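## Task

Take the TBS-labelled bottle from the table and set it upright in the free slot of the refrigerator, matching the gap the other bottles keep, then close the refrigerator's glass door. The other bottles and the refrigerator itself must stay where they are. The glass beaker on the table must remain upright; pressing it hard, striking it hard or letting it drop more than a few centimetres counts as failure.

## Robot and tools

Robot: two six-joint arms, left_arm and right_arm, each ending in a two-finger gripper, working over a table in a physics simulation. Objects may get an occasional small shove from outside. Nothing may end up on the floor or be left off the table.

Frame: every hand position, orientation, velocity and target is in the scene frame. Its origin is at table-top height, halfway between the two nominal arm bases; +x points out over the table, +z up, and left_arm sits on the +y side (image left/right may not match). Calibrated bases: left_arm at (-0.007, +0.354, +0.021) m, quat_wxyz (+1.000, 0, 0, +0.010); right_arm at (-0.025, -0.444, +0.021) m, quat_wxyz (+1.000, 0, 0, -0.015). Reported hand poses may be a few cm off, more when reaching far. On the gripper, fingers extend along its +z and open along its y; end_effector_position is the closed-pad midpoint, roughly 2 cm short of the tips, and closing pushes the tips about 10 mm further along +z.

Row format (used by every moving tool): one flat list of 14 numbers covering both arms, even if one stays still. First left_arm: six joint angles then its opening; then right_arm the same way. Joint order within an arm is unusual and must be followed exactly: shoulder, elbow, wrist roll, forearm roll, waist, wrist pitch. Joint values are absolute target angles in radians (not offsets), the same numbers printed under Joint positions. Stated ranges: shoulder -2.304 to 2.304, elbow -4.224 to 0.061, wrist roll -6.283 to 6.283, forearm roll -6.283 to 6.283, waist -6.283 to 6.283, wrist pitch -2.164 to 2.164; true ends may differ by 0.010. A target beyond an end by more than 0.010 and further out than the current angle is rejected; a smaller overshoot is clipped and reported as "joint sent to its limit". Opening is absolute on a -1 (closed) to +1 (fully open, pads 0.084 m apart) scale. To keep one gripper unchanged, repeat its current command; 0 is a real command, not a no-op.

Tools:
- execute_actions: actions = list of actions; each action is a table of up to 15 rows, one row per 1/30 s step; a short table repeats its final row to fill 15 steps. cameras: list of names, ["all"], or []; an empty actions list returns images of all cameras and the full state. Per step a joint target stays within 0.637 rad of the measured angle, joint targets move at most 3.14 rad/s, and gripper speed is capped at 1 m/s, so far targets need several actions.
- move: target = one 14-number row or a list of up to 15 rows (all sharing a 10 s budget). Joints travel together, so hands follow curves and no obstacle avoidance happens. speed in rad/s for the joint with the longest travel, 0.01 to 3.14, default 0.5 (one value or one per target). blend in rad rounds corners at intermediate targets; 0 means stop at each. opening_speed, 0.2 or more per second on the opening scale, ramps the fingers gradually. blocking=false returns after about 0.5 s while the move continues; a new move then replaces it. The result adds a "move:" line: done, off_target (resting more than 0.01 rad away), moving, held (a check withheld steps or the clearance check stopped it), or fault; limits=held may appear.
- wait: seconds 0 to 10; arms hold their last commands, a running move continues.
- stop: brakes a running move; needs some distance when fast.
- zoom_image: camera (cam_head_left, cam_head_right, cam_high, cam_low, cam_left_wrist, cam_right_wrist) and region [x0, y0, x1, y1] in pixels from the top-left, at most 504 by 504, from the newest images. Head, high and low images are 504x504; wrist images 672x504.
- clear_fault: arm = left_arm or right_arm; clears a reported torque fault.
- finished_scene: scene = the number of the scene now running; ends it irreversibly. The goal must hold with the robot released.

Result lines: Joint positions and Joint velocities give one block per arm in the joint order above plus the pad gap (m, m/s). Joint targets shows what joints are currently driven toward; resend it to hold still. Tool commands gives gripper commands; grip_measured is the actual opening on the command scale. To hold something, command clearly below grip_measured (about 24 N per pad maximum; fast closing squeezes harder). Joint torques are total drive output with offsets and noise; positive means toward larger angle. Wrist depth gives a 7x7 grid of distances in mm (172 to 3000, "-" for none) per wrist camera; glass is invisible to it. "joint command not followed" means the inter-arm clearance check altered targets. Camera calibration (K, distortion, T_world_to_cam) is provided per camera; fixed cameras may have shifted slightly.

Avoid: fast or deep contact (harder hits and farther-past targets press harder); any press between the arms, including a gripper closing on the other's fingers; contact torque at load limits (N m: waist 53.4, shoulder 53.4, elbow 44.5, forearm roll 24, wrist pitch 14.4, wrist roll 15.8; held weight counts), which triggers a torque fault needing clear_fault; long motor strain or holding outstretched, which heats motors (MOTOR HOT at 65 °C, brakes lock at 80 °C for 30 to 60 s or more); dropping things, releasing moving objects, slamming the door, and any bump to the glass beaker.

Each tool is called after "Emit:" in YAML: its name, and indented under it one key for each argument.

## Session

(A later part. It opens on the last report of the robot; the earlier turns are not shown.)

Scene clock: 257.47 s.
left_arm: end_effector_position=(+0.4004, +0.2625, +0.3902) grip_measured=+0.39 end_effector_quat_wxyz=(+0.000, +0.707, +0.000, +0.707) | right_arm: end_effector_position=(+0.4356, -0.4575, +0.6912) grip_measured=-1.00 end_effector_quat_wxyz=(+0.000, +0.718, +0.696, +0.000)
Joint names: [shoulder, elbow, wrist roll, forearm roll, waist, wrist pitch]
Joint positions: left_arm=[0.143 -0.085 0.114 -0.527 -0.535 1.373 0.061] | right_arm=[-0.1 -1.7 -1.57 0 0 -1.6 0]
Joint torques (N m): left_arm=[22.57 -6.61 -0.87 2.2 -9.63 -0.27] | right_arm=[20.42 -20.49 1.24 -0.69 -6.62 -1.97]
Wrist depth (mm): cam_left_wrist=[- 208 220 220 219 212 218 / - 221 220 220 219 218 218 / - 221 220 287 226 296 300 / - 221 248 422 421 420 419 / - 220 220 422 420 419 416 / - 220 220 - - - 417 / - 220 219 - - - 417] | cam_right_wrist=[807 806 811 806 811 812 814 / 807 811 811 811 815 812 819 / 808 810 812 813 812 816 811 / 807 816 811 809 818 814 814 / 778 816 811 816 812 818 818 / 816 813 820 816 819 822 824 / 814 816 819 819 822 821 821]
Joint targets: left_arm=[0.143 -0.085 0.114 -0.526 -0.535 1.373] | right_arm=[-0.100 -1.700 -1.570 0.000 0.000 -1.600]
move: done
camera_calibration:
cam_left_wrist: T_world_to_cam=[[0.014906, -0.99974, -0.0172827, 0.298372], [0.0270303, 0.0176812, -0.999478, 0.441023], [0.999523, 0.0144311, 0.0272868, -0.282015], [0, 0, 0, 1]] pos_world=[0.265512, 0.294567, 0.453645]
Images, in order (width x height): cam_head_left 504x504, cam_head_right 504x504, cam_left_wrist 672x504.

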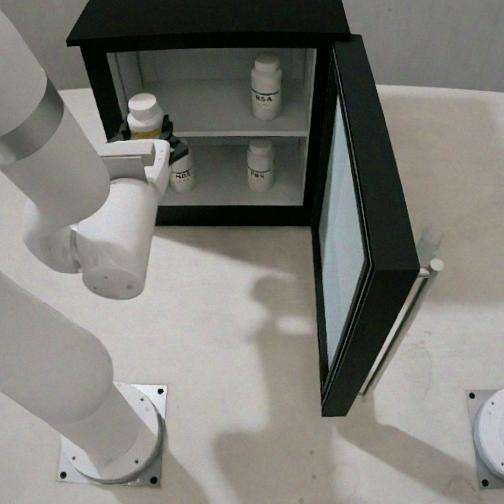

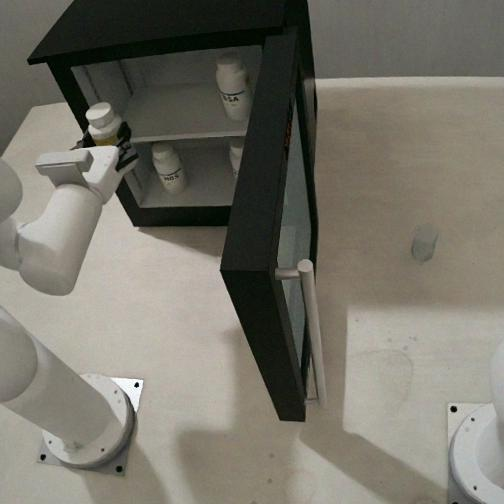

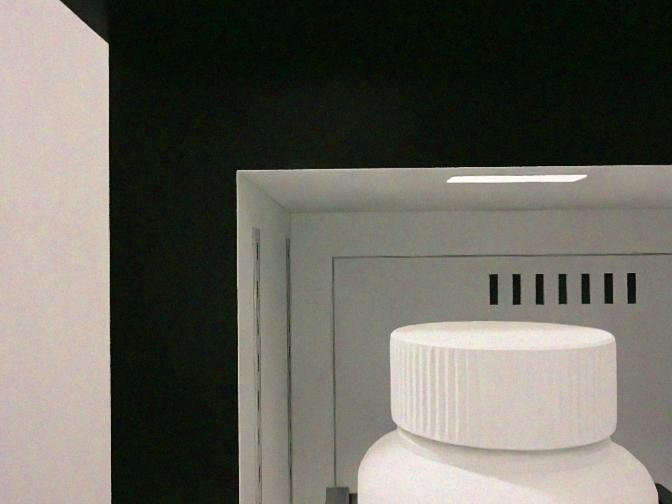

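Emit:
move:
  target:
    - [-0.0897,-0.3077,0.0744,-0.3509,-0.3632,1.3657,-0.1,-0.1,-1.7,-1.57,0,0,-1.6,-1]
    - [-0.283,-0.5456,0.068,-0.2639,-0.275,1.3169,-0.1,-0.1,-1.7,-1.57,0,0,-1.6,-1]
  speed: 0.25
  blend: 0.02
  cameras: ["cam_left_wrist","cam_head_left","cam_head_right"]

Emit:
zoom_image:
  camera: "cam_head_right"
  region: [50, 30, 300, 230]

Scene clock: 264.23 s.
left_arm: end_effector_position=(+0.5701, +0.2296, +0.3887) grip_measured=+0.39 end_effector_quat_wxyz=(+0.020, +0.707, -0.020, +0.707) | right_arm: end_effector_position=(+0.4356, -0.4575, +0.6912) grip_measured=-1.00 end_effector_quat_wxyz=(+0.000, +0.718, +0.696, +0.000)
Joint names: [shoulder, elbow, wrist roll, forearm roll, waist, wrist pitch]
Joint positions: left_arm=[-0.254 -0.51 0.069 -0.276 -0.343 1.324 0.061] | right_arm=[-0.1 -1.7 -1.57 0 0 -1.6 0]
Joint torques (N m): left_arm=[29.86 -11.02 0.08 -1.6 -9.7 2.67] | right_arm=[18.44 -19.89 1.24 0.44 -7.73 -1.86]
Wrist depth (mm): cam_left_wrist=[- - - - - - - / - - - - - - - / - 225 251 252 253 254 255 / - 250 250 251 252 254 255 / - 250 250 251 253 253 254 / - 249 250 - - - 255 / - 248 250 - - - 254] | cam_right_wrist=[808 803 811 809 807 808 817 / 806 807 806 811 811 813 817 / 812 807 809 813 813 813 815 / 806 809 813 817 813 815 818 / 786 815 812 816 814 816 819 / 815 818 816 822 817 820 820 / 817 817 819 819 820 825 822]
Joint targets: left_arm=[-0.253 -0.509 0.069 -0.277 -0.345 1.324] | right_arm=[-0.100 -1.700 -1.570 0.000 0.000 -1.600]
Tool commands: left_gripper/opening=-0.1 right_gripper/opening=-1.0
TORQUE FAULT: the external load on the waist of the left arm reached its load limit, and that arm stopped. The contact can be on any part of that arm beyond that joint, not only on its tool. A torque fault puts only its own arm into a fault stop. That arm's remaining commands of this call were not run. The hold on the waist of that arm was moved back by the arm itself, up to 3 degrees, as the stop began. That arm is still stopped at the end of this call. While its stop runs, that arm, its gripper or tool too, takes no new command.
CLEAR FAULT: the left arm stays stopped (state 4) until you call clear_fault(arm="left_arm").
End effector pose when the fault began: left_arm: position (+0.5749, +0.2592, +0.3887), quat_wxyz (+0.001, +0.707, -0.001, +0.707)
Joint positions when the fault began: left_arm=[-0.252 -0.508 0.069 -0.277 -0.293 1.325 0.06]
move: fault (left_arm); left_arm: the waist is farthest, 0.068 rad from its target
camera_calibration:
cam_left_wrist: T_world_to_cam=[[-0.040692, -0.999022, -0.0173067, 0.294417], [0.0280731, 0.0161711, -0.999475, 0.435183], [0.998777, -0.0411565, 0.0273876, -0.437938], [0, 0, 0, 1]] pos_world=[0.437166, 0.269068, 0.452044]
Images, in order (width x height): cam_head_left 504x504, cam_head_right 504x504, cam_left_wrist 672x504.

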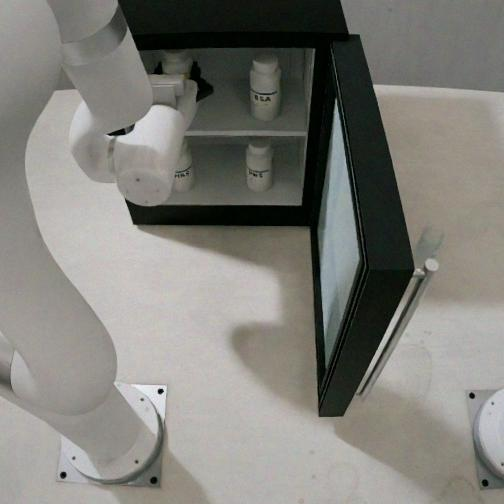

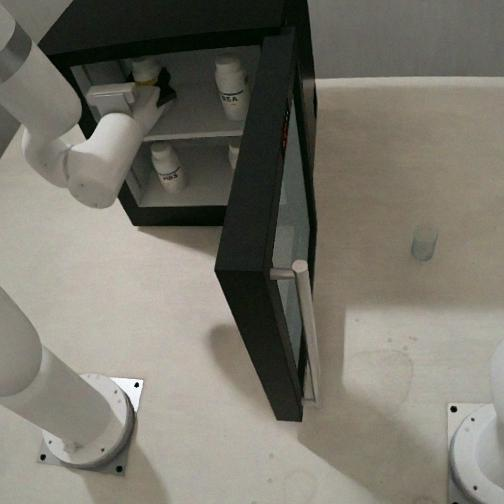

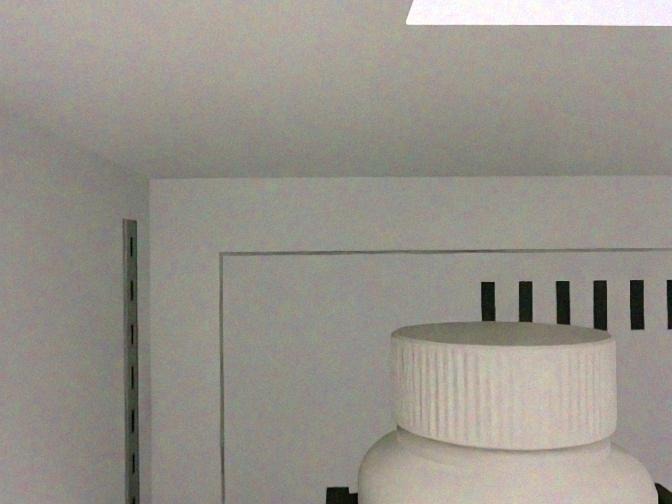

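Scaled by 2.016 from the camera's 504x504 image, which has a finer 720x720 frame.

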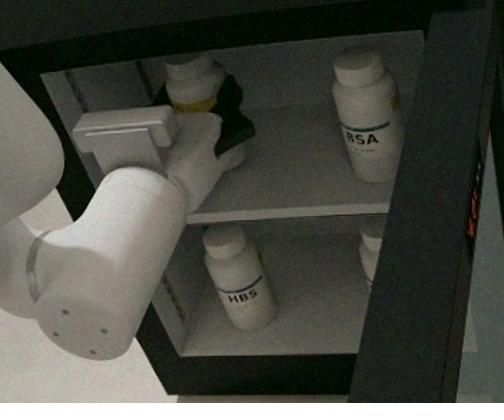

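Emit:
clear_fault:
  arm: "left_arm"

Emit:
move:
  target:
    - [-0.176,-0.412,0.168,-0.7975,-0.5534,1.4044,-0.1,-0.1,-1.7,-1.57,0,0,-1.6,-1]
    - [-0.333,-0.618,0.1756,-0.6705,-0.4205,1.3451,-0.1,-0.1,-1.7,-1.57,0,0,-1.6,-1]
  speed: 0.2
  cameras: ["cam_left_wrist","cam_head_left","cam_head_right"]

Emit:
zoom_image:
  camera: "cam_head_right"
  region: [50, 30, 300, 230]

Scene clock: 271.87 s.
left_arm: end_effector_position=(+0.5701, +0.2295, +0.3887) grip_measured=+0.39 end_effector_quat_wxyz=(+0.020, +0.707, -0.020, +0.707) | right_arm: end_effector_position=(+0.4356, -0.4575, +0.6912) grip_measured=-1.00 end_effector_quat_wxyz=(+0.000, +0.718, +0.696, +0.000)
Joint names: [shoulder, elbow, wrist roll, forearm roll, waist, wrist pitch]
Joint positions: left_arm=[-0.254 -0.51 0.069 -0.276 -0.343 1.324 0.061] | right_arm=[-0.1 -1.7 -1.57 0 0 -1.6 0]
Joint torques (N m): left_arm=[30.41 -11.03 0.06 -1.93 -9.9 2.65] | right_arm=[11.79 -19.72 1.37 1.64 -7.54 -1.83]
Wrist depth (mm): cam_left_wrist=[- - - - - - - / - - - - - - - / - 226 250 252 253 254 255 / - 250 251 252 253 254 255 / - 250 250 251 252 254 255 / - 249 250 - - - 254 / - 249 249 - - - 254] | cam_right_wrist=[808 806 810 807 813 812 816 / 806 811 804 811 812 816 816 / 810 810 807 813 814 818 815 / 805 814 815 815 811 820 819 / 780 815 818 821 813 816 823 / 813 813 818 820 817 824 820 / 817 816 819 824 818 823 820]
Joint targets: left_arm=[-0.254 -0.510 0.069 -0.276 -0.343 1.324] | right_arm=[-0.100 -1.700 -1.570 0.000 0.000 -1.600]
Tool commands: left_gripper/opening=-0.1 right_gripper/opening=-1.0
TORQUE FAULT, CONTINUED: the left arm's stop, for the torque fault of the waist that an earlier result reported, is over. The call counts as one of the actions that you can send in this scene. The hold on the waist of that arm was moved back by the arm itself, up to 3 degrees, as the stop began. That arm's target is now where it stood when the stop ended, not its last command. That arm keeps its grip as last carried out and accepts commands again: back off and push less far.
CLEAR FAULT: your call cleared the left arm's torque fault. If a joint's load stays at its limit, that arm stops again at once.

Scene clock: 276.43 s.
left_arm: end_effector_position=(+0.5904, +0.2626, +0.3872) grip_measured=+0.39 end_effector_quat_wxyz=(-0.088, +0.702, +0.088, +0.702) | right_arm: end_effector_position=(+0.4356, -0.4575, +0.6912) grip_measured=-1.00 end_effector_quat_wxyz=(+0.000, +0.718, +0.696, +0.000)
Joint names: [shoulder, elbow, wrist roll, forearm roll, waist, wrist pitch]
Joint positions: left_arm=[-0.333 -0.618 0.176 -0.671 -0.421 1.345 0.061] | right_arm=[-0.1 -1.7 -1.57 0 0 -1.6 0]
Joint torques (N m): left_arm=[17.94 -24 1.01 2.36 10.4 -0.32] | right_arm=[7.07 -19.88 1.23 2.83 -7.37 -1.77]
Wrist depth (mm): cam_left_wrist=[- - - - - - - / - - - - - - - / - - 192 243 235 226 219 / - - 191 246 237 227 221 / - - 190 245 237 227 218 / - - 190 - - - 218 / - - 189 - - - 218] | cam_right_wrist=[806 806 807 810 809 812 813 / 805 807 806 816 814 815 813 / 806 809 807 809 813 815 816 / 803 814 813 815 815 817 820 / 778 814 812 816 818 823 822 / 817 814 820 820 819 823 819 / 820 816 818 820 815 815 823]
Joint targets: left_arm=[-0.333 -0.618 0.176 -0.671 -0.420 1.345] | right_arm=[-0.100 -1.700 -1.570 0.000 0.000 -1.600]
move: done
camera_calibration:
cam_left_wrist: T_world_to_cam=[[0.261746, -0.964981, -0.0173456, 0.140666], [0.0218003, 0.0238789, -0.999477, 0.434247], [0.96489, 0.261231, 0.0272871, -0.516162], [0, 0, 0, 1]] pos_world=[0.451754, 0.260208, 0.450544]
Images, in order (width x height): cam_head_left 504x504, cam_head_right 504x504, cam_left_wrist 672x504.

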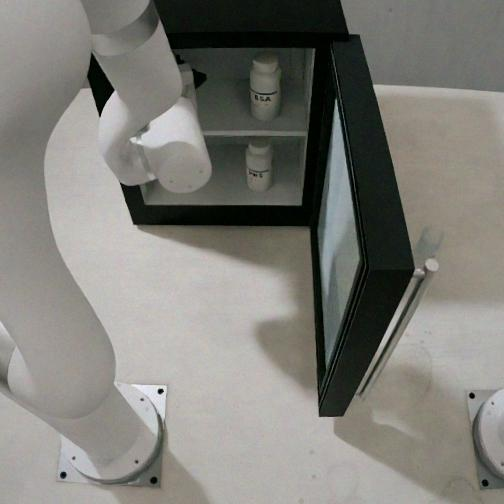

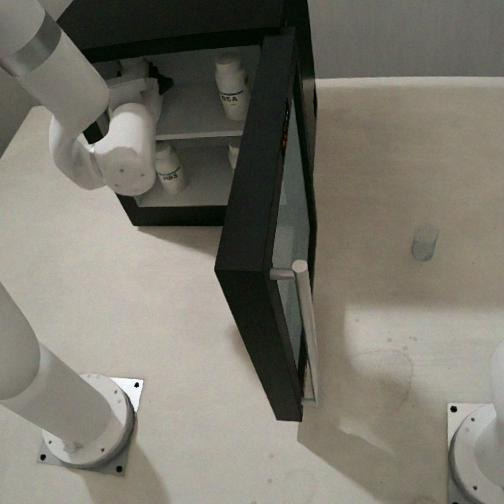

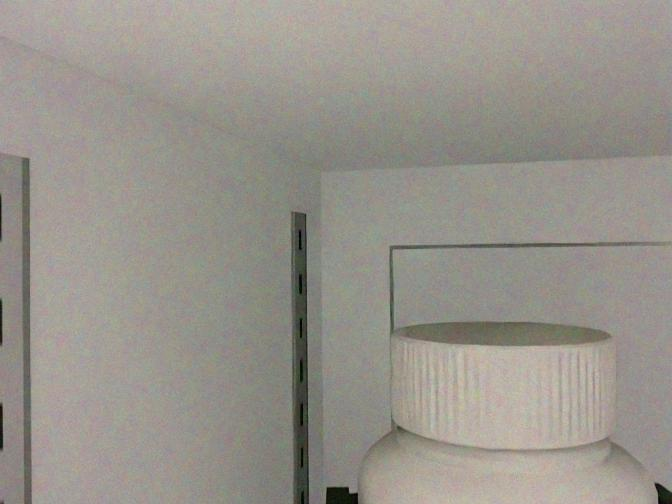

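Scaled by 2.016 from the camera's 504x504 image, which has a finer 720x720 frame.

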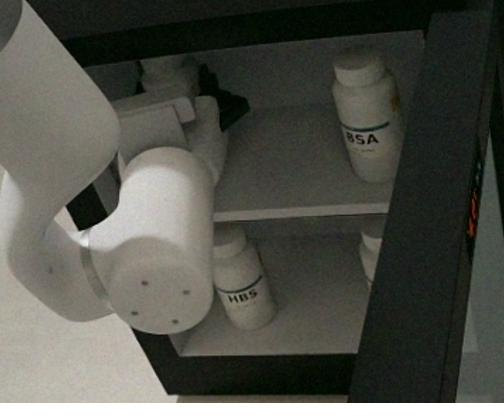

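Emit:
move:
  target:
    - [-0.3876,-0.6193,0.1419,-0.6636,-0.4205,1.3871,-0.1,-0.1,-1.7,-1.57,0,0,-1.6,-1]
    - [-0.3876,-0.6193,0.1419,-0.6636,-0.4205,1.3871,0.66,-0.1,-1.7,-1.57,0,0,-1.6,-1]
    - [-0.3126,-0.5016,0.1295,-0.7573,-0.5183,1.4327,0.66,-0.1,-1.7,-1.57,0,0,-1.6,-1]
    - [-0.243,-0.3986,0.1196,-0.8784,-0.6424,1.4709,0.66,-0.1,-1.7,-1.57,0,0,-1.6,-1]
  speed: 0.15
  blend: [0,0,0.02,0]
  opening_speed: 0.7
  cameras: ["cam_left_wrist","cam_head_left","cam_head_right"]

Emit:
zoom_image:
  camera: "cam_head_left"
  region: [60, 20, 360, 240]

Scene clock: 286.87 s.
left_arm: end_effector_position=(+0.4806, +0.2355, +0.3662) grip_measured=+0.66 end_effector_quat_wxyz=(-0.088, +0.702, +0.088, +0.702) | right_arm: end_effector_position=(+0.4356, -0.4575, +0.6912) grip_measured=-1.00 end_effector_quat_wxyz=(+0.000, +0.718, +0.696, +0.000)
Joint names: [shoulder, elbow, wrist roll, forearm roll, waist, wrist pitch]
Joint positions: left_arm=[-0.243 -0.399 0.12 -0.878 -0.642 1.471 0.071] | right_arm=[-0.1 -1.7 -1.57 0 0 -1.6 0]
Joint torques (N m): left_arm=[34.47 -4.06 -0.86 -1.62 -10.15 6.09] | right_arm=[7.24 -19.68 1.34 4.56 -6.86 -1.58]
Wrist depth (mm): cam_left_wrist=[175 - - 186 186 187 188 / 175 192 235 237 238 240 241 / 174 192 254 333 346 332 321 / 174 191 253 357 348 335 321 / 174 191 252 303 232 333 320 / 174 191 252 300 223 330 320 / 174 190 251 299 222 327 320] | cam_right_wrist=[805 805 807 807 812 813 812 / 809 808 810 809 809 816 815 / 813 808 808 813 816 814 820 / 804 811 815 815 821 815 818 / 782 812 814 812 817 819 820 / 811 813 816 818 819 818 822 / 822 820 819 819 820 819 817]
Joint targets: left_arm=[-0.243 -0.399 0.120 -0.878 -0.642 1.471] | right_arm=[-0.100 -1.700 -1.570 0.000 0.000 -1.600]
move: done
camera_calibration:
cam_left_wrist: T_world_to_cam=[[0.261654, -0.965004, -0.0174432, 0.143067], [0.0217777, 0.0239712, -0.999475, 0.416282], [0.964916, 0.261137, 0.0272877, -0.402577], [0, 0, 0, 1]] pos_world=[0.341954, 0.233209, 0.429544]
Images, in order (width x height): cam_head_left 504x504, cam_head_right 504x504, cam_left_wrist 672x504.

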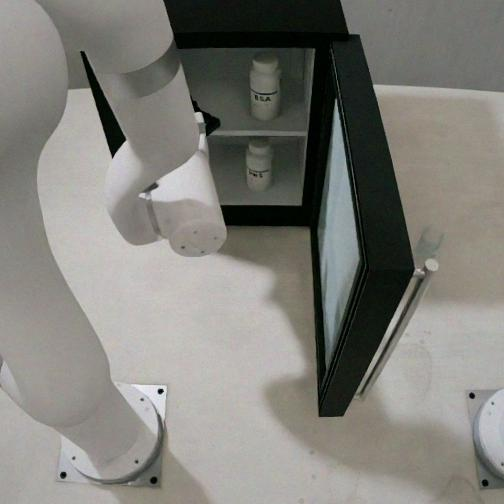

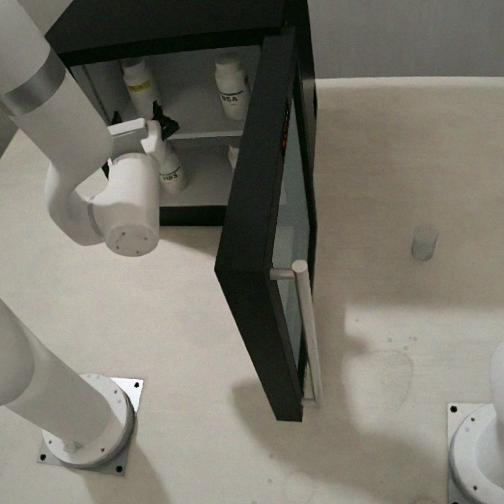

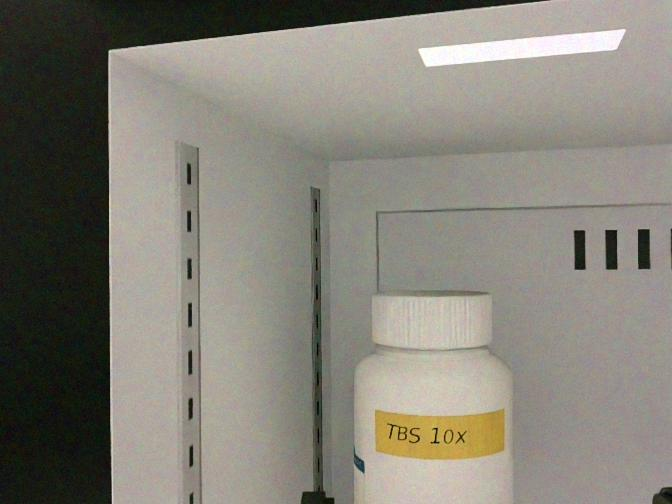

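Scaled by 1.680 from the camera's 504x504 image, which has a finer 720x720 frame.

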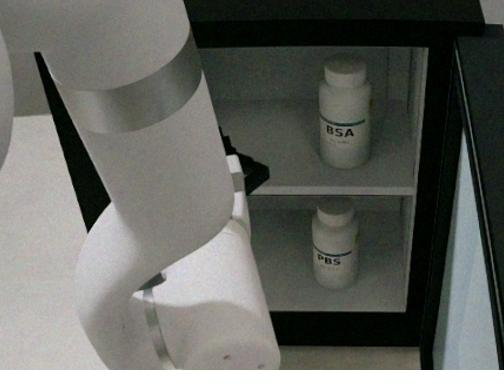

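Emit:
move:
  target:
    - [0.143,-0.085,0.1137,-0.5264,-0.5351,1.3728,0.66,-0.1,-1.7,0,0,0,-1.6,-1]
    - [0.3,-0.5,0.1,-0.6,0.4,0.6,0.66,0.098,-1.0709,1.57,0,0.721,-1.1687,-1]
  speed: [0.6,0.9]
  blend: 0.05
  cameras: ["cam_head_left","cam_head_right"]

Emit:
zoom_image:
  camera: "cam_head_left"
  region: [60, 20, 360, 240]

Scene clock: 302.90 s.
left_arm: end_effector_position=(+0.4354, +0.6373, +0.5098) grip_measured=+0.66 end_effector_quat_wxyz=(-0.130, +0.674, +0.407, +0.602) | right_arm: end_effector_position=(+0.2935, -0.1807, +0.5004) grip_measured=-1.00 end_effector_quat_wxyz=(+0.000, +0.905, -0.426, +0.000)
Joint names: [shoulder, elbow, wrist roll, forearm roll, waist, wrist pitch]
Joint positions: left_arm=[0.3 -0.5 0.1 -0.6 0.4 0.6 0.071] | right_arm=[0.098 -1.071 1.57 0 0.721 -1.169 0]
Joint torques (N m): left_arm=[22.9 -29.22 -0.87 -1.46 11.51 -1.25] | right_arm=[27.74 -11.63 1.63 5.89 6.68 2.22]
Wrist depth (mm): cam_left_wrist=[- - 2538 2185 1867 1638 1440 / - - 2528 2151 1857 1622 1440 / - - 2457 2145 1838 1593 1428 / - - 2431 2132 1828 1593 1417 / - 2935 2414 2093 1818 1604 1411 / 1968 2839 2414 2074 1790 1574 1408 / 1914 2492 2397 2080 1715 1567 1356] | cam_right_wrist=[619 620 622 620 625 625 625 / 620 620 623 623 625 626 626 / 619 622 621 624 627 624 630 / 538 623 626 626 629 629 627 / 363 509 626 626 627 628 630 / 303 624 541 627 630 628 630 / 625 626 629 544 631 634 634]
Joint targets: left_arm=[0.300 -0.500 0.100 -0.600 0.400 0.600] | right_arm=[0.098 -1.071 1.570 0.000 0.721 -1.169]
move: done
Images, in order (width x height): cam_head_left 504x504, cam_head_right 504x504.

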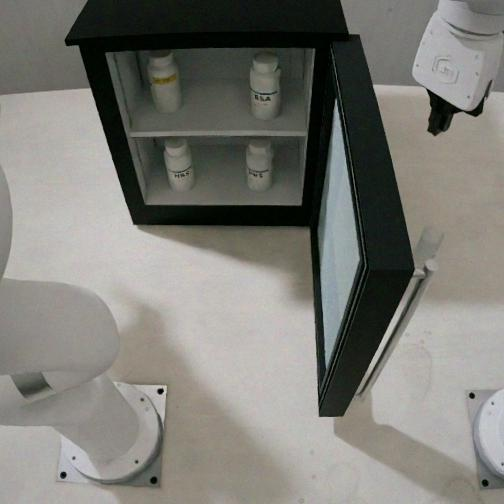

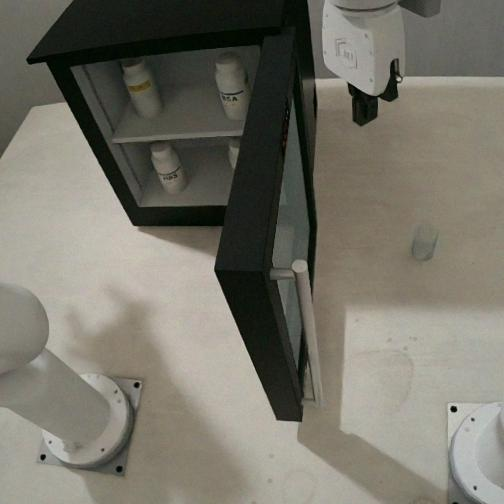

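Scaled by 1.680 from the camera's 504x504 image, which has a finer 720x720 frame.

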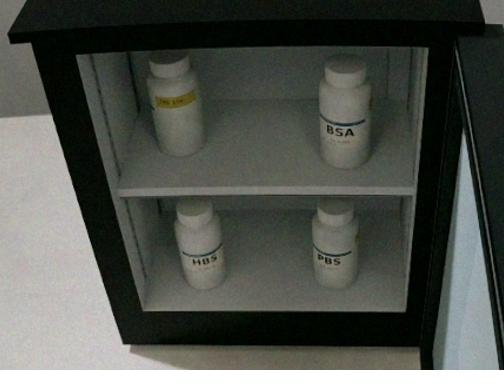

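Emit:
move:
  target:
    - [0.143,-0.085,0.1137,-0.5264,-0.5351,1.3728,0.66,0.098,-1.0709,1.57,0,0.721,-1.1687,-1]
    - [-0.243,-0.3986,0.1196,-0.8784,-0.6424,1.4709,0.66,0.098,-1.0709,1.57,0,0.721,-1.1687,-1]
  speed: [0.8,0.3]
  blend: 0.03

Emit:
move:
  target:
    - [-0.3126,-0.5016,0.1295,-0.7573,-0.5183,1.4327,0.66,0.098,-1.0709,1.57,0,0.721,-1.1687,-1]
    - [-0.3876,-0.6193,0.1419,-0.6636,-0.4205,1.3871,0.66,0.098,-1.0709,1.57,0,0.721,-1.1687,-1]
    - [-0.3876,-0.6193,0.1419,-0.6636,-0.4205,1.3871,-0.1,0.098,-1.0709,1.57,0,0.721,-1.1687,-1]
    - [-0.360,-0.6187,0.159,-0.667,-0.4205,1.366,-0.1,0.098,-1.0709,1.57,0,0.721,-1.1687,-1]
    - [-0.329,-0.569,0.1571,-0.7183,-0.4739,1.3886,-0.1,0.098,-1.0709,1.57,0,0.721,-1.1687,-1]
    - [-0.3565,-0.5698,0.1393,-0.7152,-0.4739,1.4087,-0.1,0.098,-1.0709,1.57,0,0.721,-1.1687,-1]
  speed: [0.2,0.2,0.2,0.1,0.1,0.1]
  blend: [0.02,0,0,0.005,0.005,0]
  opening_speed: 1

Emit:
move:
  target:
    - [-0.3565,-0.5698,0.1393,-0.7152,-0.4739,1.4087,0.66,0.098,-1.0709,1.57,0,0.721,-1.1687,-1]
    - [-0.299,-0.484,0.129,-0.79,-0.56,1.4415,0.66,0.098,-1.0709,1.57,0,0.721,-1.1687,-1]
    - [-0.243,-0.3986,0.1196,-0.8784,-0.655,1.4709,0.66,0.098,-1.0709,1.57,0,0.721,-1.1687,-1]
  speed: 0.15
  blend: [0,0.02,0]
  opening_speed: 0.7

Emit:
move:
  target:
    - [0.143,-0.085,0.1137,-0.5264,-0.5351,1.3728,0.66,0.098,-1.0709,1.57,0,0.721,-1.1687,-1]
    - [0.3,-0.5,0.1,-0.6,0.4,0.6,0.66,0.098,-1.0709,1.57,0,0.721,-1.1687,-1]
  speed: [0.6,0.9]
  blend: 0.05
  cameras: ["cam_head_left","cam_head_right"]

Emit:
zoom_image:
  camera: "cam_head_left"
  region: [60, 20, 360, 240]

Scene clock: 321.53 s.
left_arm: end_effector_position=(+0.4805, +0.2355, +0.3662) grip_measured=+0.66 end_effector_quat_wxyz=(-0.088, +0.702, +0.088, +0.702) | right_arm: end_effector_position=(+0.2935, -0.1807, +0.5003) grip_measured=-1.00 end_effector_quat_wxyz=(+0.000, +0.905, -0.426, +0.000)
Joint names: [shoulder, elbow, wrist roll, forearm roll, waist, wrist pitch]
Joint positions: left_arm=[-0.243 -0.398 0.12 -0.878 -0.642 1.471 0.071] | right_arm=[0.098 -1.071 1.57 0 0.721 -1.169 0]
Joint torques (N m): left_arm=[9.51 -20.19 1.01 -1.53 -10.67 6.12] | right_arm=[26.65 -11.38 1.79 5.71 8.15 2.05]
Wrist depth (mm): cam_left_wrist=[175 - - 185 187 187 188 / 175 192 235 236 238 240 241 / 174 192 254 334 346 332 321 / 174 191 253 357 349 335 320 / 174 191 252 302 232 334 321 / 174 191 252 300 223 329 320 / 174 190 251 299 222 327 320] | cam_right_wrist=[620 621 621 622 626 624 626 / 621 620 623 624 623 624 626 / 621 621 622 625 625 625 625 / 537 622 624 625 626 627 630 / 363 509 623 626 627 629 631 / 303 623 543 626 630 631 630 / 625 625 626 543 631 630 633]
Joint targets: left_arm=[-0.243 -0.399 0.120 -0.878 -0.642 1.471] | right_arm=[0.098 -1.071 1.570 0.000 0.721 -1.169]
move: done

Scene clock: 325.73 s.
left_arm: end_effector_position=(+0.5654, +0.2516, +0.3662) grip_measured=+0.39 end_effector_quat_wxyz=(-0.088, +0.702, +0.088, +0.702) | right_arm: end_effector_position=(+0.2935, -0.1807, +0.5003) grip_measured=-1.00 end_effector_quat_wxyz=(+0.000, +0.905, -0.426, +0.000)
Joint names: [shoulder, elbow, wrist roll, forearm roll, waist, wrist pitch]
Joint positions: left_arm=[-0.356 -0.57 0.139 -0.715 -0.474 1.409 0.061] | right_arm=[0.098 -1.071 1.57 0 0.721 -1.169 0]
Joint torques (N m): left_arm=[15.35 -6.14 -0.94 2.33 -9.79 6.27] | right_arm=[26.79 -11.66 1.77 5.86 7.21 1.97]
Wrist depth (mm): cam_left_wrist=[- - 184 185 186 187 188 / - - 201 236 238 239 240 / - - 200 272 262 251 242 / - - 199 272 262 251 241 / - - 199 271 262 251 241 / - - 198 - - - 241 / - - 184 - - - 238] | cam_right_wrist=[619 620 621 621 623 624 627 / 621 620 624 623 626 624 625 / 620 624 624 625 624 628 627 / 537 621 625 626 627 627 631 / 363 508 627 627 625 628 630 / 303 623 542 629 629 631 633 / 625 625 627 545 627 632 630]
Joint targets: left_arm=[-0.356 -0.570 0.139 -0.715 -0.474 1.409] | right_arm=[0.098 -1.071 1.570 0.000 0.721 -1.169]
move: done

Scene clock: 328.83 s.
left_arm: end_effector_position=(+0.4791, +0.2294, +0.3662) grip_measured=+0.66 end_effector_quat_wxyz=(-0.084, +0.702, +0.084, +0.702) | right_arm: end_effector_position=(+0.2935, -0.1807, +0.5003) grip_measured=-1.00 end_effector_quat_wxyz=(+0.000, +0.905, -0.426, +0.000)
Joint names: [shoulder, elbow, wrist roll, forearm roll, waist, wrist pitch]
Joint positions: left_arm=[-0.243 -0.399 0.12 -0.878 -0.655 1.471 0.071] | right_arm=[0.098 -1.071 1.57 0 0.721 -1.169 0]
Joint torques (N m): left_arm=[35.64 -3.93 -0.87 -1.45 -9.69 6.11] | right_arm=[27.19 -11.71 1.83 6.76 7.59 2.05]
Wrist depth (mm): cam_left_wrist=[174 184 - 186 186 187 188 / 174 203 235 236 238 240 241 / 174 201 271 357 347 333 323 / 174 201 270 360 350 336 322 / 174 200 269 323 207 332 323 / 174 200 268 215 198 329 323 / 174 199 267 215 196 329 322] | cam_right_wrist=[617 618 624 623 622 626 627 / 618 622 621 621 625 623 629 / 621 621 623 622 625 629 629 / 538 624 624 623 626 628 630 / 363 510 626 627 626 629 629 / 303 627 543 630 628 630 630 / 623 628 628 544 629 634 632]
Joint targets: left_arm=[-0.243 -0.399 0.120 -0.878 -0.655 1.471] | right_arm=[0.098 -1.071 1.570 0.000 0.721 -1.169]
move: done

Scene clock: 331.23 s.
left_arm: end_effector_position=(+0.4354, +0.6373, +0.5098) grip_measured=+0.66 end_effector_quat_wxyz=(-0.130, +0.674, +0.407, +0.602) | right_arm: end_effector_position=(+0.2935, -0.1807, +0.5003) grip_measured=-1.00 end_effector_quat_wxyz=(+0.000, +0.905, -0.426, +0.000)
Joint names: [shoulder, elbow, wrist roll, forearm roll, waist, wrist pitch]
Joint positions: left_arm=[0.3 -0.5 0.1 -0.6 0.4 0.6 0.071] | right_arm=[0.098 -1.071 1.57 0 0.721 -1.169 0]
Joint torques (N m): left_arm=[23.35 -28.76 -0.87 -1.05 10.71 -1.23] | right_arm=[27.94 -11.46 1.7 5.8 5.77 1.97]
Wrist depth (mm): cam_left_wrist=[- - 2528 2199 1857 1645 1437 / - - 2474 2185 1852 1642 1440 / - - 2483 2138 1867 1615 1434 / - 2986 2474 2172 1818 1596 1417 / - 2948 2431 2068 1813 1578 1408 / 1957 2782 2422 2080 1809 1574 1402 / 1935 2510 2356 2050 1732 1564 1358] | cam_right_wrist=[618 618 620 621 624 622 626 / 619 619 622 624 624 629 629 / 622 621 623 622 625 627 629 / 537 622 625 625 625 625 629 / 363 509 627 625 629 626 629 / 303 627 541 630 629 631 633 / 625 627 623 542 629 633 634]
Joint targets: left_arm=[0.300 -0.500 0.100 -0.600 0.400 0.600] | right_arm=[0.098 -1.071 1.570 0.000 0.721 -1.169]
move: done
Images, in order (width x height): cam_head_left 504x504, cam_head_right 504x504.

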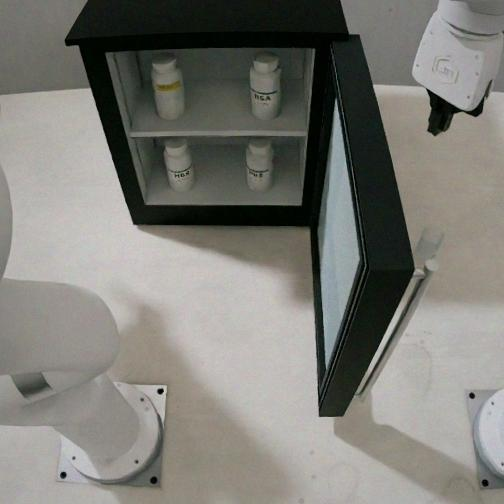

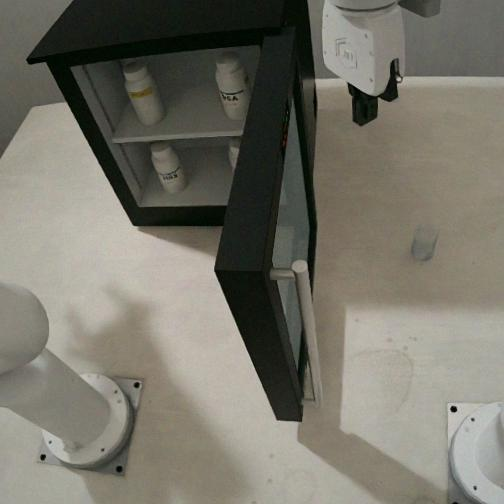

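Scaled by 1.680 from the camera's 504x504 image, which has a finer 720x720 frame.

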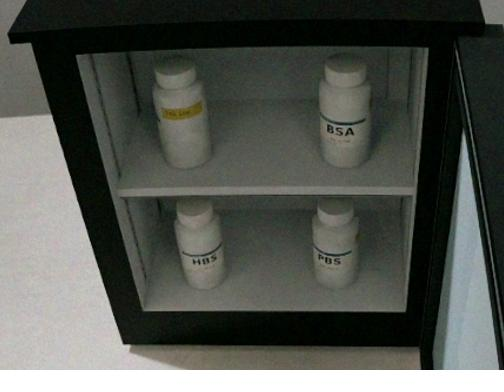

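Emit:
move:
  target:
    - [0.3,-0.5,0.1,-0.6,1.0,0.6,0.66,-0.1237,-1.2949,1.57,0,0.950,-1.1712,-1]
    - [0.3,-0.5,0.1,-0.6,1.0,0.6,0.66,-0.3182,-1.5263,1.57,0,0.9995,-1.2081,-1]
    - [0.3,-0.5,0.1,-0.6,1.0,0.6,0.66,-0.5417,-1.8298,1.57,0,0.984,-1.2881,-1]
    - [0.3,-0.5,0.1,-0.6,1.0,0.6,0.66,-0.707,-2.079,1.57,0,0.949,-1.372,-1]
    - [0.3,-0.5,0.1,-0.6,1.0,0.6,0.66,-0.79,-2.21,1.57,0,0.927,-1.42,-1]
  speed: [0.3,0.25,0.25,0.15,0.1]
  blend: 0.02
  cameras: ["cam_head_left","cam_head_right","cam_right_wrist"]

Emit:
zoom_image:
  camera: "cam_head_left"
  region: [60, 20, 360, 240]

Scene clock: 341.63 s.
left_arm: end_effector_position=(+0.1984, +0.8375, +0.5098) grip_measured=+0.66 end_effector_quat_wxyz=(-0.302, +0.524, +0.588, +0.537) | right_arm: end_effector_position=(+0.4003, +0.1072, +0.5009) grip_measured=-1.00 end_effector_quat_wxyz=(+0.024, +0.946, -0.322, -0.009)
Joint names: [shoulder, elbow, wrist roll, forearm roll, waist, wrist pitch]
Joint positions: left_arm=[0.3 -0.5 0.1 -0.6 1 0.6 0.071] | right_arm=[-0.737 -2.128 1.569 0.002 0.944 -1.442 0]
Joint torques (N m): left_arm=[22.8 -25.67 -0.86 -1.06 11.07 2.12] | right_arm=[35.47 -17.27 0.8 -4.16 -6.68 -2.18]
Wrist depth (mm): cam_left_wrist=[2973 - - - - - - / - - - - - - 2986 / - - - - - - 2782 / - - 2816 - - - 2749 / - - - - - - 2547 / 2749 2999 - 2547 - - 2439 / 2340 2340 2397 2138 2356 2973 2317] | cam_right_wrist=[- - - - - - - / - - - - - - - / - - - - - - - / - - - - - - 645 / - - - - - 642 646 / - - - - 632 638 647 / - - - - 636 641 647]
Joint targets: left_arm=[0.300 -0.500 0.100 -0.600 1.000 0.600] | right_arm=[-0.737 -2.128 1.569 0.001 0.943 -1.445]
Tool commands: left_gripper/opening=+0.66 right_gripper/opening=-1.0
TORQUE FAULT: the external load on the wrist pitch of the right arm reached its load limit, and that arm stopped. The contact can be on any part of that arm beyond that joint, not only on its tool. A torque fault puts only its own arm into a fault stop. That arm's remaining commands of this call were not run. The hold on the wrist pitch of that arm was moved back by the arm itself, up to 3 degrees, as the stop began. That arm is still stopped at the end of this call. While its stop runs, that arm, its gripper or tool too, takes no new command.
CLEAR FAULT: the right arm stays stopped (state 4) until you call clear_fault(arm="right_arm").
End effector pose when the fault began: right_arm: position (+0.4082, +0.1162, +0.5005), quat_wxyz (+0.001, +0.946, -0.323, -0.001)
Joint positions when the fault began: right_arm=[-0.737 -2.127 1.569 0.001 0.943 -1.393 0]
move: fault (right_arm); path passed 4 of 5 targets; right_arm: the elbow is farthest, 0.082 rad from its target
camera_calibration:
cam_right_wrist: T_world_to_cam=[[-0.619692, -0.78259, 0.059455, 0.33008], [-0.783373, 0.62139, 0.0141878, 0.30415], [-0.048048, -0.0377833, -0.99813, 0.654748], [0, 0, 0, 1]] pos_world=[0.47427, 0.0940603, 0.629584]
Images, in order (width x height): cam_head_left 504x504, cam_head_right 504x504, cam_right_wrist 672x504.

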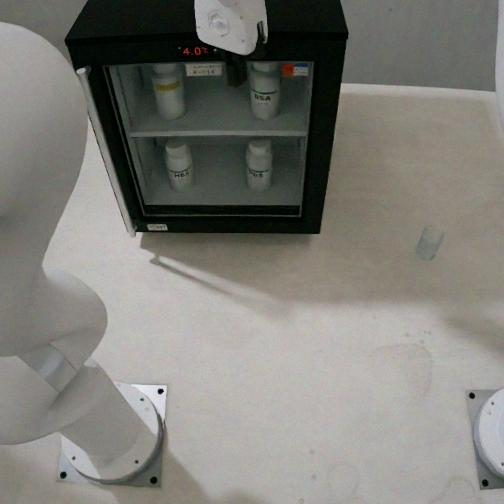

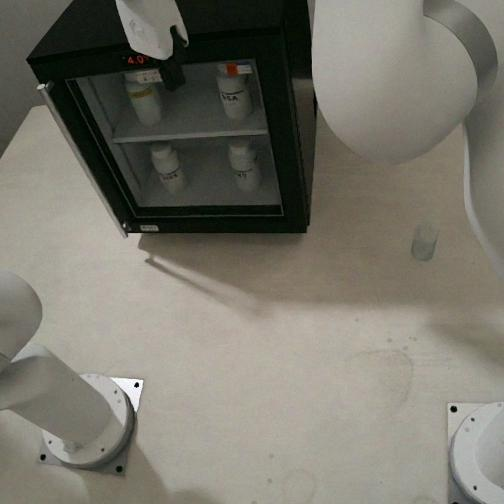

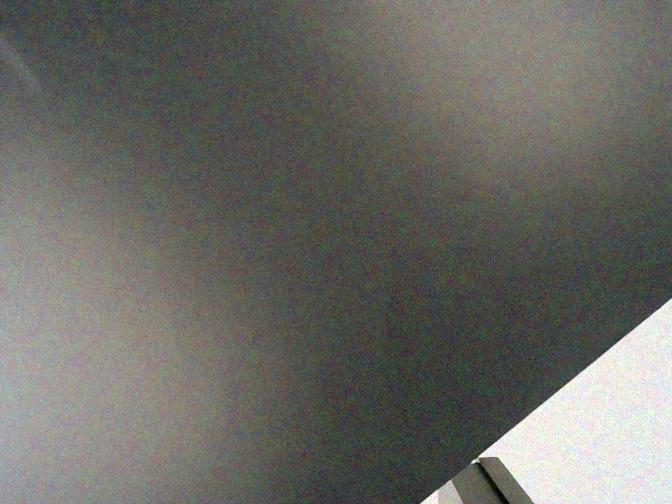

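Scaled by 1.680 from the camera's 504x504 image, which has a finer 720x720 frame.

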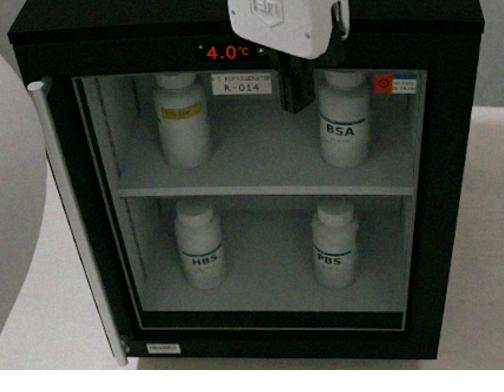

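Emit:
clear_fault:
  arm: "right_arm"

Emit:
move:
  target: [0.3,-0.5,0.1,-0.6,1.0,0.6,0.66,-0.5,-1.85,1.57,0,0.8,-1.4,-1]
  speed: 0.4
  cameras: ["cam_head_left"]

Scene clock: 343.53 s.
left_arm: end_effector_position=(+0.1984, +0.8375, +0.5098) grip_measured=+0.66 end_effector_quat_wxyz=(-0.302, +0.524, +0.588, +0.537) | right_arm: end_effector_position=(+0.4003, +0.1072, +0.5009) grip_measured=-1.00 end_effector_quat_wxyz=(+0.024, +0.946, -0.322, -0.009)
Joint names: [shoulder, elbow, wrist roll, forearm roll, waist, wrist pitch]
Joint positions: left_arm=[0.3 -0.5 0.1 -0.6 1 0.6 0.071] | right_arm=[-0.737 -2.128 1.569 0.002 0.944 -1.442 0]
Joint torques (N m): left_arm=[22.77 -24.75 -0.83 -1.06 10.63 3] | right_arm=[35.98 -16.17 0.93 -3.81 -6.94 -2.22]
Wrist depth (mm): cam_left_wrist=[2973 - - - - - - / - - - - - - 2960 / - - - - - - 2782 / - - 2839 - - - 2738 / - - - - - - 2556 / 2760 2986 - 2566 - - 2439 / 2279 2381 2372 2138 2356 2923 2309] | cam_right_wrist=[- - - - - - - / - - - - - - - / - - - - - - - / - - - - - - 644 / - - - - - 640 646 / - - - - 634 639 646 / - - - - 636 641 646]
Joint targets: left_arm=[0.300 -0.500 0.100 -0.600 1.000 0.600] | right_arm=[-0.737 -2.128 1.569 0.002 0.944 -1.442]
Tool commands: left_gripper/opening=+0.66 right_gripper/opening=-1.0
TORQUE FAULT, CONTINUED: the right arm's stop, for the torque fault of the wrist pitch that an earlier result reported, is over. The call counts as one of the actions that you can send in this scene. The hold on the wrist pitch of that arm was moved back by the arm itself, up to 3 degrees, as the stop began. That arm's target is now where it stood when the stop ended, not its last command. That arm keeps its grip as last carried out and accepts commands again: back off and push less far.
CLEAR FAULT: your call cleared the right arm's torque fault. If a joint's load stays at its limit, that arm stops again at once.

Scene clock: 344.40 s.
left_arm: end_effector_position=(+0.1984, +0.8375, +0.5098) grip_measured=+0.66 end_effector_quat_wxyz=(-0.302, +0.524, +0.588, +0.537) | right_arm: end_effector_position=(+0.3771, +0.1084, +0.5093) grip_measured=-1.00 end_effector_quat_wxyz=(+0.026, +0.951, -0.309, -0.010)
Joint names: [shoulder, elbow, wrist roll, forearm roll, waist, wrist pitch]
Joint positions: left_arm=[0.3 -0.5 0.1 -0.6 1 0.6 0.071] | right_arm=[-0.694 -2.079 1.568 0.003 0.971 -1.439 0]
Joint torques (N m): left_arm=[23.47 -24.43 -0.79 -0.84 11.08 3.4] | right_arm=[26.05 -14.69 0.58 -2.17 5.51 0.99]
Wrist depth (mm): cam_left_wrist=[- - - - - - - / - - - - - - 2973 / - - - - - - 2874 / - - 2828 - - - 2696 / - - - - - - 2528 / 2793 2986 - 2528 - - 2474 / 2294 2333 2422 2125 2405 2899 2317] | cam_right_wrist=[- - - - - - - / - - - - - - 650 / - - - - 640 644 650 / - - - - 640 650 654 / - - - 633 638 649 653 / - 624 629 635 638 649 657 / - 625 630 637 646 650 657]
Joint targets: left_arm=[0.300 -0.500 0.100 -0.600 1.000 0.600] | right_arm=[-0.695 -2.078 1.568 0.002 0.972 -1.437]
Tool commands: left_gripper/opening=+0.66 right_gripper/opening=-1.0
TORQUE FAULT: the external load on the waist of the right arm reached its load limit, and that arm stopped. The contact can be on any part of that arm beyond that joint, not only on its tool. A torque fault puts only its own arm into a fault stop. That arm's remaining commands of this call were not run. The hold on the waist of that arm was moved back by the arm itself, up to 3 degrees, as the stop began. That arm is still stopped at the end of this call. While its stop runs, that arm, its gripper or tool too, takes no new command.
CLEAR FAULT: the right arm stays stopped (state 4) until you call clear_fault(arm="right_arm").
End effector pose when the fault began: right_arm: position (+0.4054, +0.0877, +0.5083), quat_wxyz (+0.025, +0.943, -0.333, -0.010)
Joint positions when the fault began: right_arm=[-0.696 -2.079 1.568 0.002 0.92 -1.437 0]
move: fault (right_arm); right_arm: the elbow is farthest, 0.229 rad from its target
Images, in order (width x height): cam_head_left 504x504.

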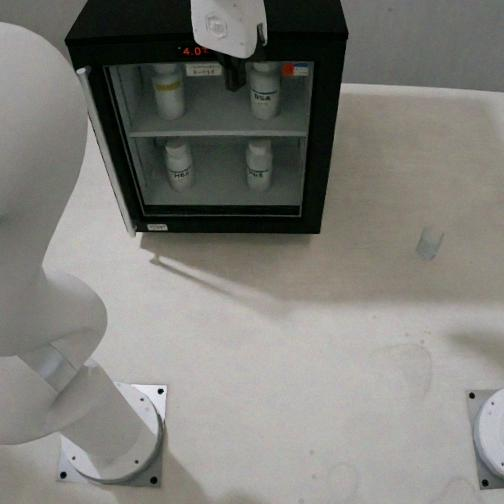

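Emit:
clear_fault:
  arm: "right_arm"

Emit:
move:
  target: [0.3,-0.5,0.1,-0.6,1.0,0.6,0.66,-0.1,-1.6,1.57,0,1.02,-1.5,-1]
  speed: 0.4
  cameras: ["cam_head_left","cam_high"]

Emit:
zoom_image:
  camera: "cam_head_left"
  region: [60, 20, 360, 240]

Scene clock: 346.90 s.
left_arm: end_effector_position=(+0.1984, +0.8375, +0.5098) grip_measured=+0.66 end_effector_quat_wxyz=(-0.302, +0.524, +0.588, +0.537) | right_arm: end_effector_position=(+0.3770, +0.1084, +0.5093) grip_measured=-1.00 end_effector_quat_wxyz=(+0.026, +0.951, -0.309, -0.010)
Joint names: [shoulder, elbow, wrist roll, forearm roll, waist, wrist pitch]
Joint positions: left_arm=[0.3 -0.5 0.1 -0.6 1 0.6 0.071] | right_arm=[-0.694 -2.079 1.568 0.003 0.971 -1.439 0]
Joint torques (N m): left_arm=[22.85 -23.19 -0.81 -0.85 10.89 4.63] | right_arm=[25.59 -15.08 0.68 -1.44 8.75 1.13]
Wrist depth (mm): cam_left_wrist=[2986 - - - - - - / - - - - - - 2948 / - - - - - - 2816 / - - 2851 - - - 2696 / - - - - - - 2547 / 2760 - - 2595 - - 2474 / 2325 2333 2381 2074 2348 2923 2302] | cam_right_wrist=[- - - - - - - / - - - - - - 650 / - - - - 641 647 650 / - - - - 642 646 652 / - - - 633 641 646 656 / - 621 629 635 640 648 657 / - 625 630 637 649 652 658]
Joint targets: left_arm=[0.300 -0.500 0.100 -0.600 1.000 0.600] | right_arm=[-0.694 -2.079 1.568 0.003 0.971 -1.439]
Tool commands: left_gripper/opening=+0.66 right_gripper/opening=-1.0
TORQUE FAULT, CONTINUED: the right arm's stop, for the torque fault of the waist that an earlier result reported, is over. The call counts as one of the actions that you can send in this scene. The hold on the waist of that arm was moved back by the arm itself, up to 3 degrees, as the stop began. That arm's target is now where it stood when the stop ended, not its last command. That arm keeps its grip as last carried out and accepts commands again: back off and push less far.
CLEAR FAULT: your call cleared the right arm's torque fault. If a joint's load stays at its limit, that arm stops again at once.

Scene clock: 348.93 s.
left_arm: end_effector_position=(+0.1984, +0.8375, +0.5098) grip_measured=+0.66 end_effector_quat_wxyz=(-0.302, +0.524, +0.588, +0.537) | right_arm: end_effector_position=(+0.2360, -0.0469, +0.6483) grip_measured=-1.00 end_effector_quat_wxyz=(+0.000, +0.958, -0.286, +0.000)
Joint names: [shoulder, elbow, wrist roll, forearm roll, waist, wrist pitch]
Joint positions: left_arm=[0.3 -0.5 0.1 -0.6 1 0.6 0.071] | right_arm=[-0.1 -1.6 1.57 0 1.02 -1.5 0]
Joint torques (N m): left_arm=[22.21 -22.7 -0.85 -0.57 10.57 5.03] | right_arm=[29.9 -10.26 1.86 -4.57 6.82 -2.14]
Wrist depth (mm): cam_left_wrist=[- - - - - - - / - - - - - - 2923 / - - - - - - 2782 / - - 2839 - - - 2727 / - - - - - - 2575 / 2771 2986 - 2547 - - 2422 / 2264 2340 2397 2119 2348 2935 2249] | cam_right_wrist=[247 296 765 765 768 771 774 / 481 434 609 773 768 773 773 / 676 681 773 769 770 773 776 / 685 767 769 773 772 774 778 / 770 770 771 773 776 776 778 / 771 772 771 775 777 774 784 / 771 772 774 777 775 783 782]
Joint targets: left_arm=[0.300 -0.500 0.100 -0.600 1.000 0.600] | right_arm=[-0.100 -1.600 1.570 0.000 1.020 -1.500]
move: done
Images, in order (width x height): cam_head_left 504x504, cam_high 504x504.

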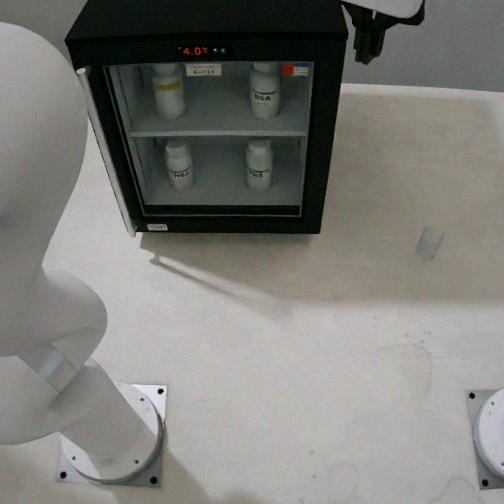

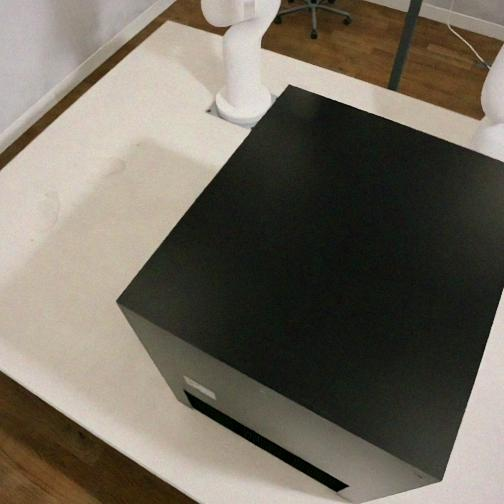

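Scaled by 1.680 from the camera's 504x504 image, which has a finer 720x720 frame.

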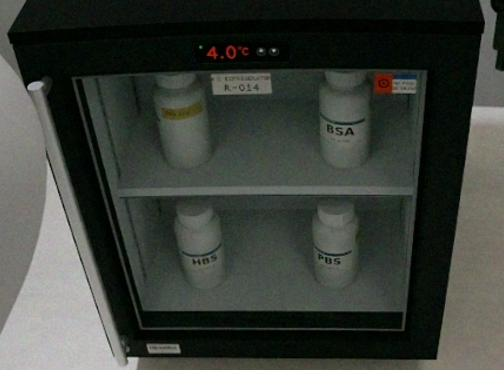

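Closed, fridge unmoved.

Emit:
finished_scene:
  scene: 1

The scene is finished: the task was done.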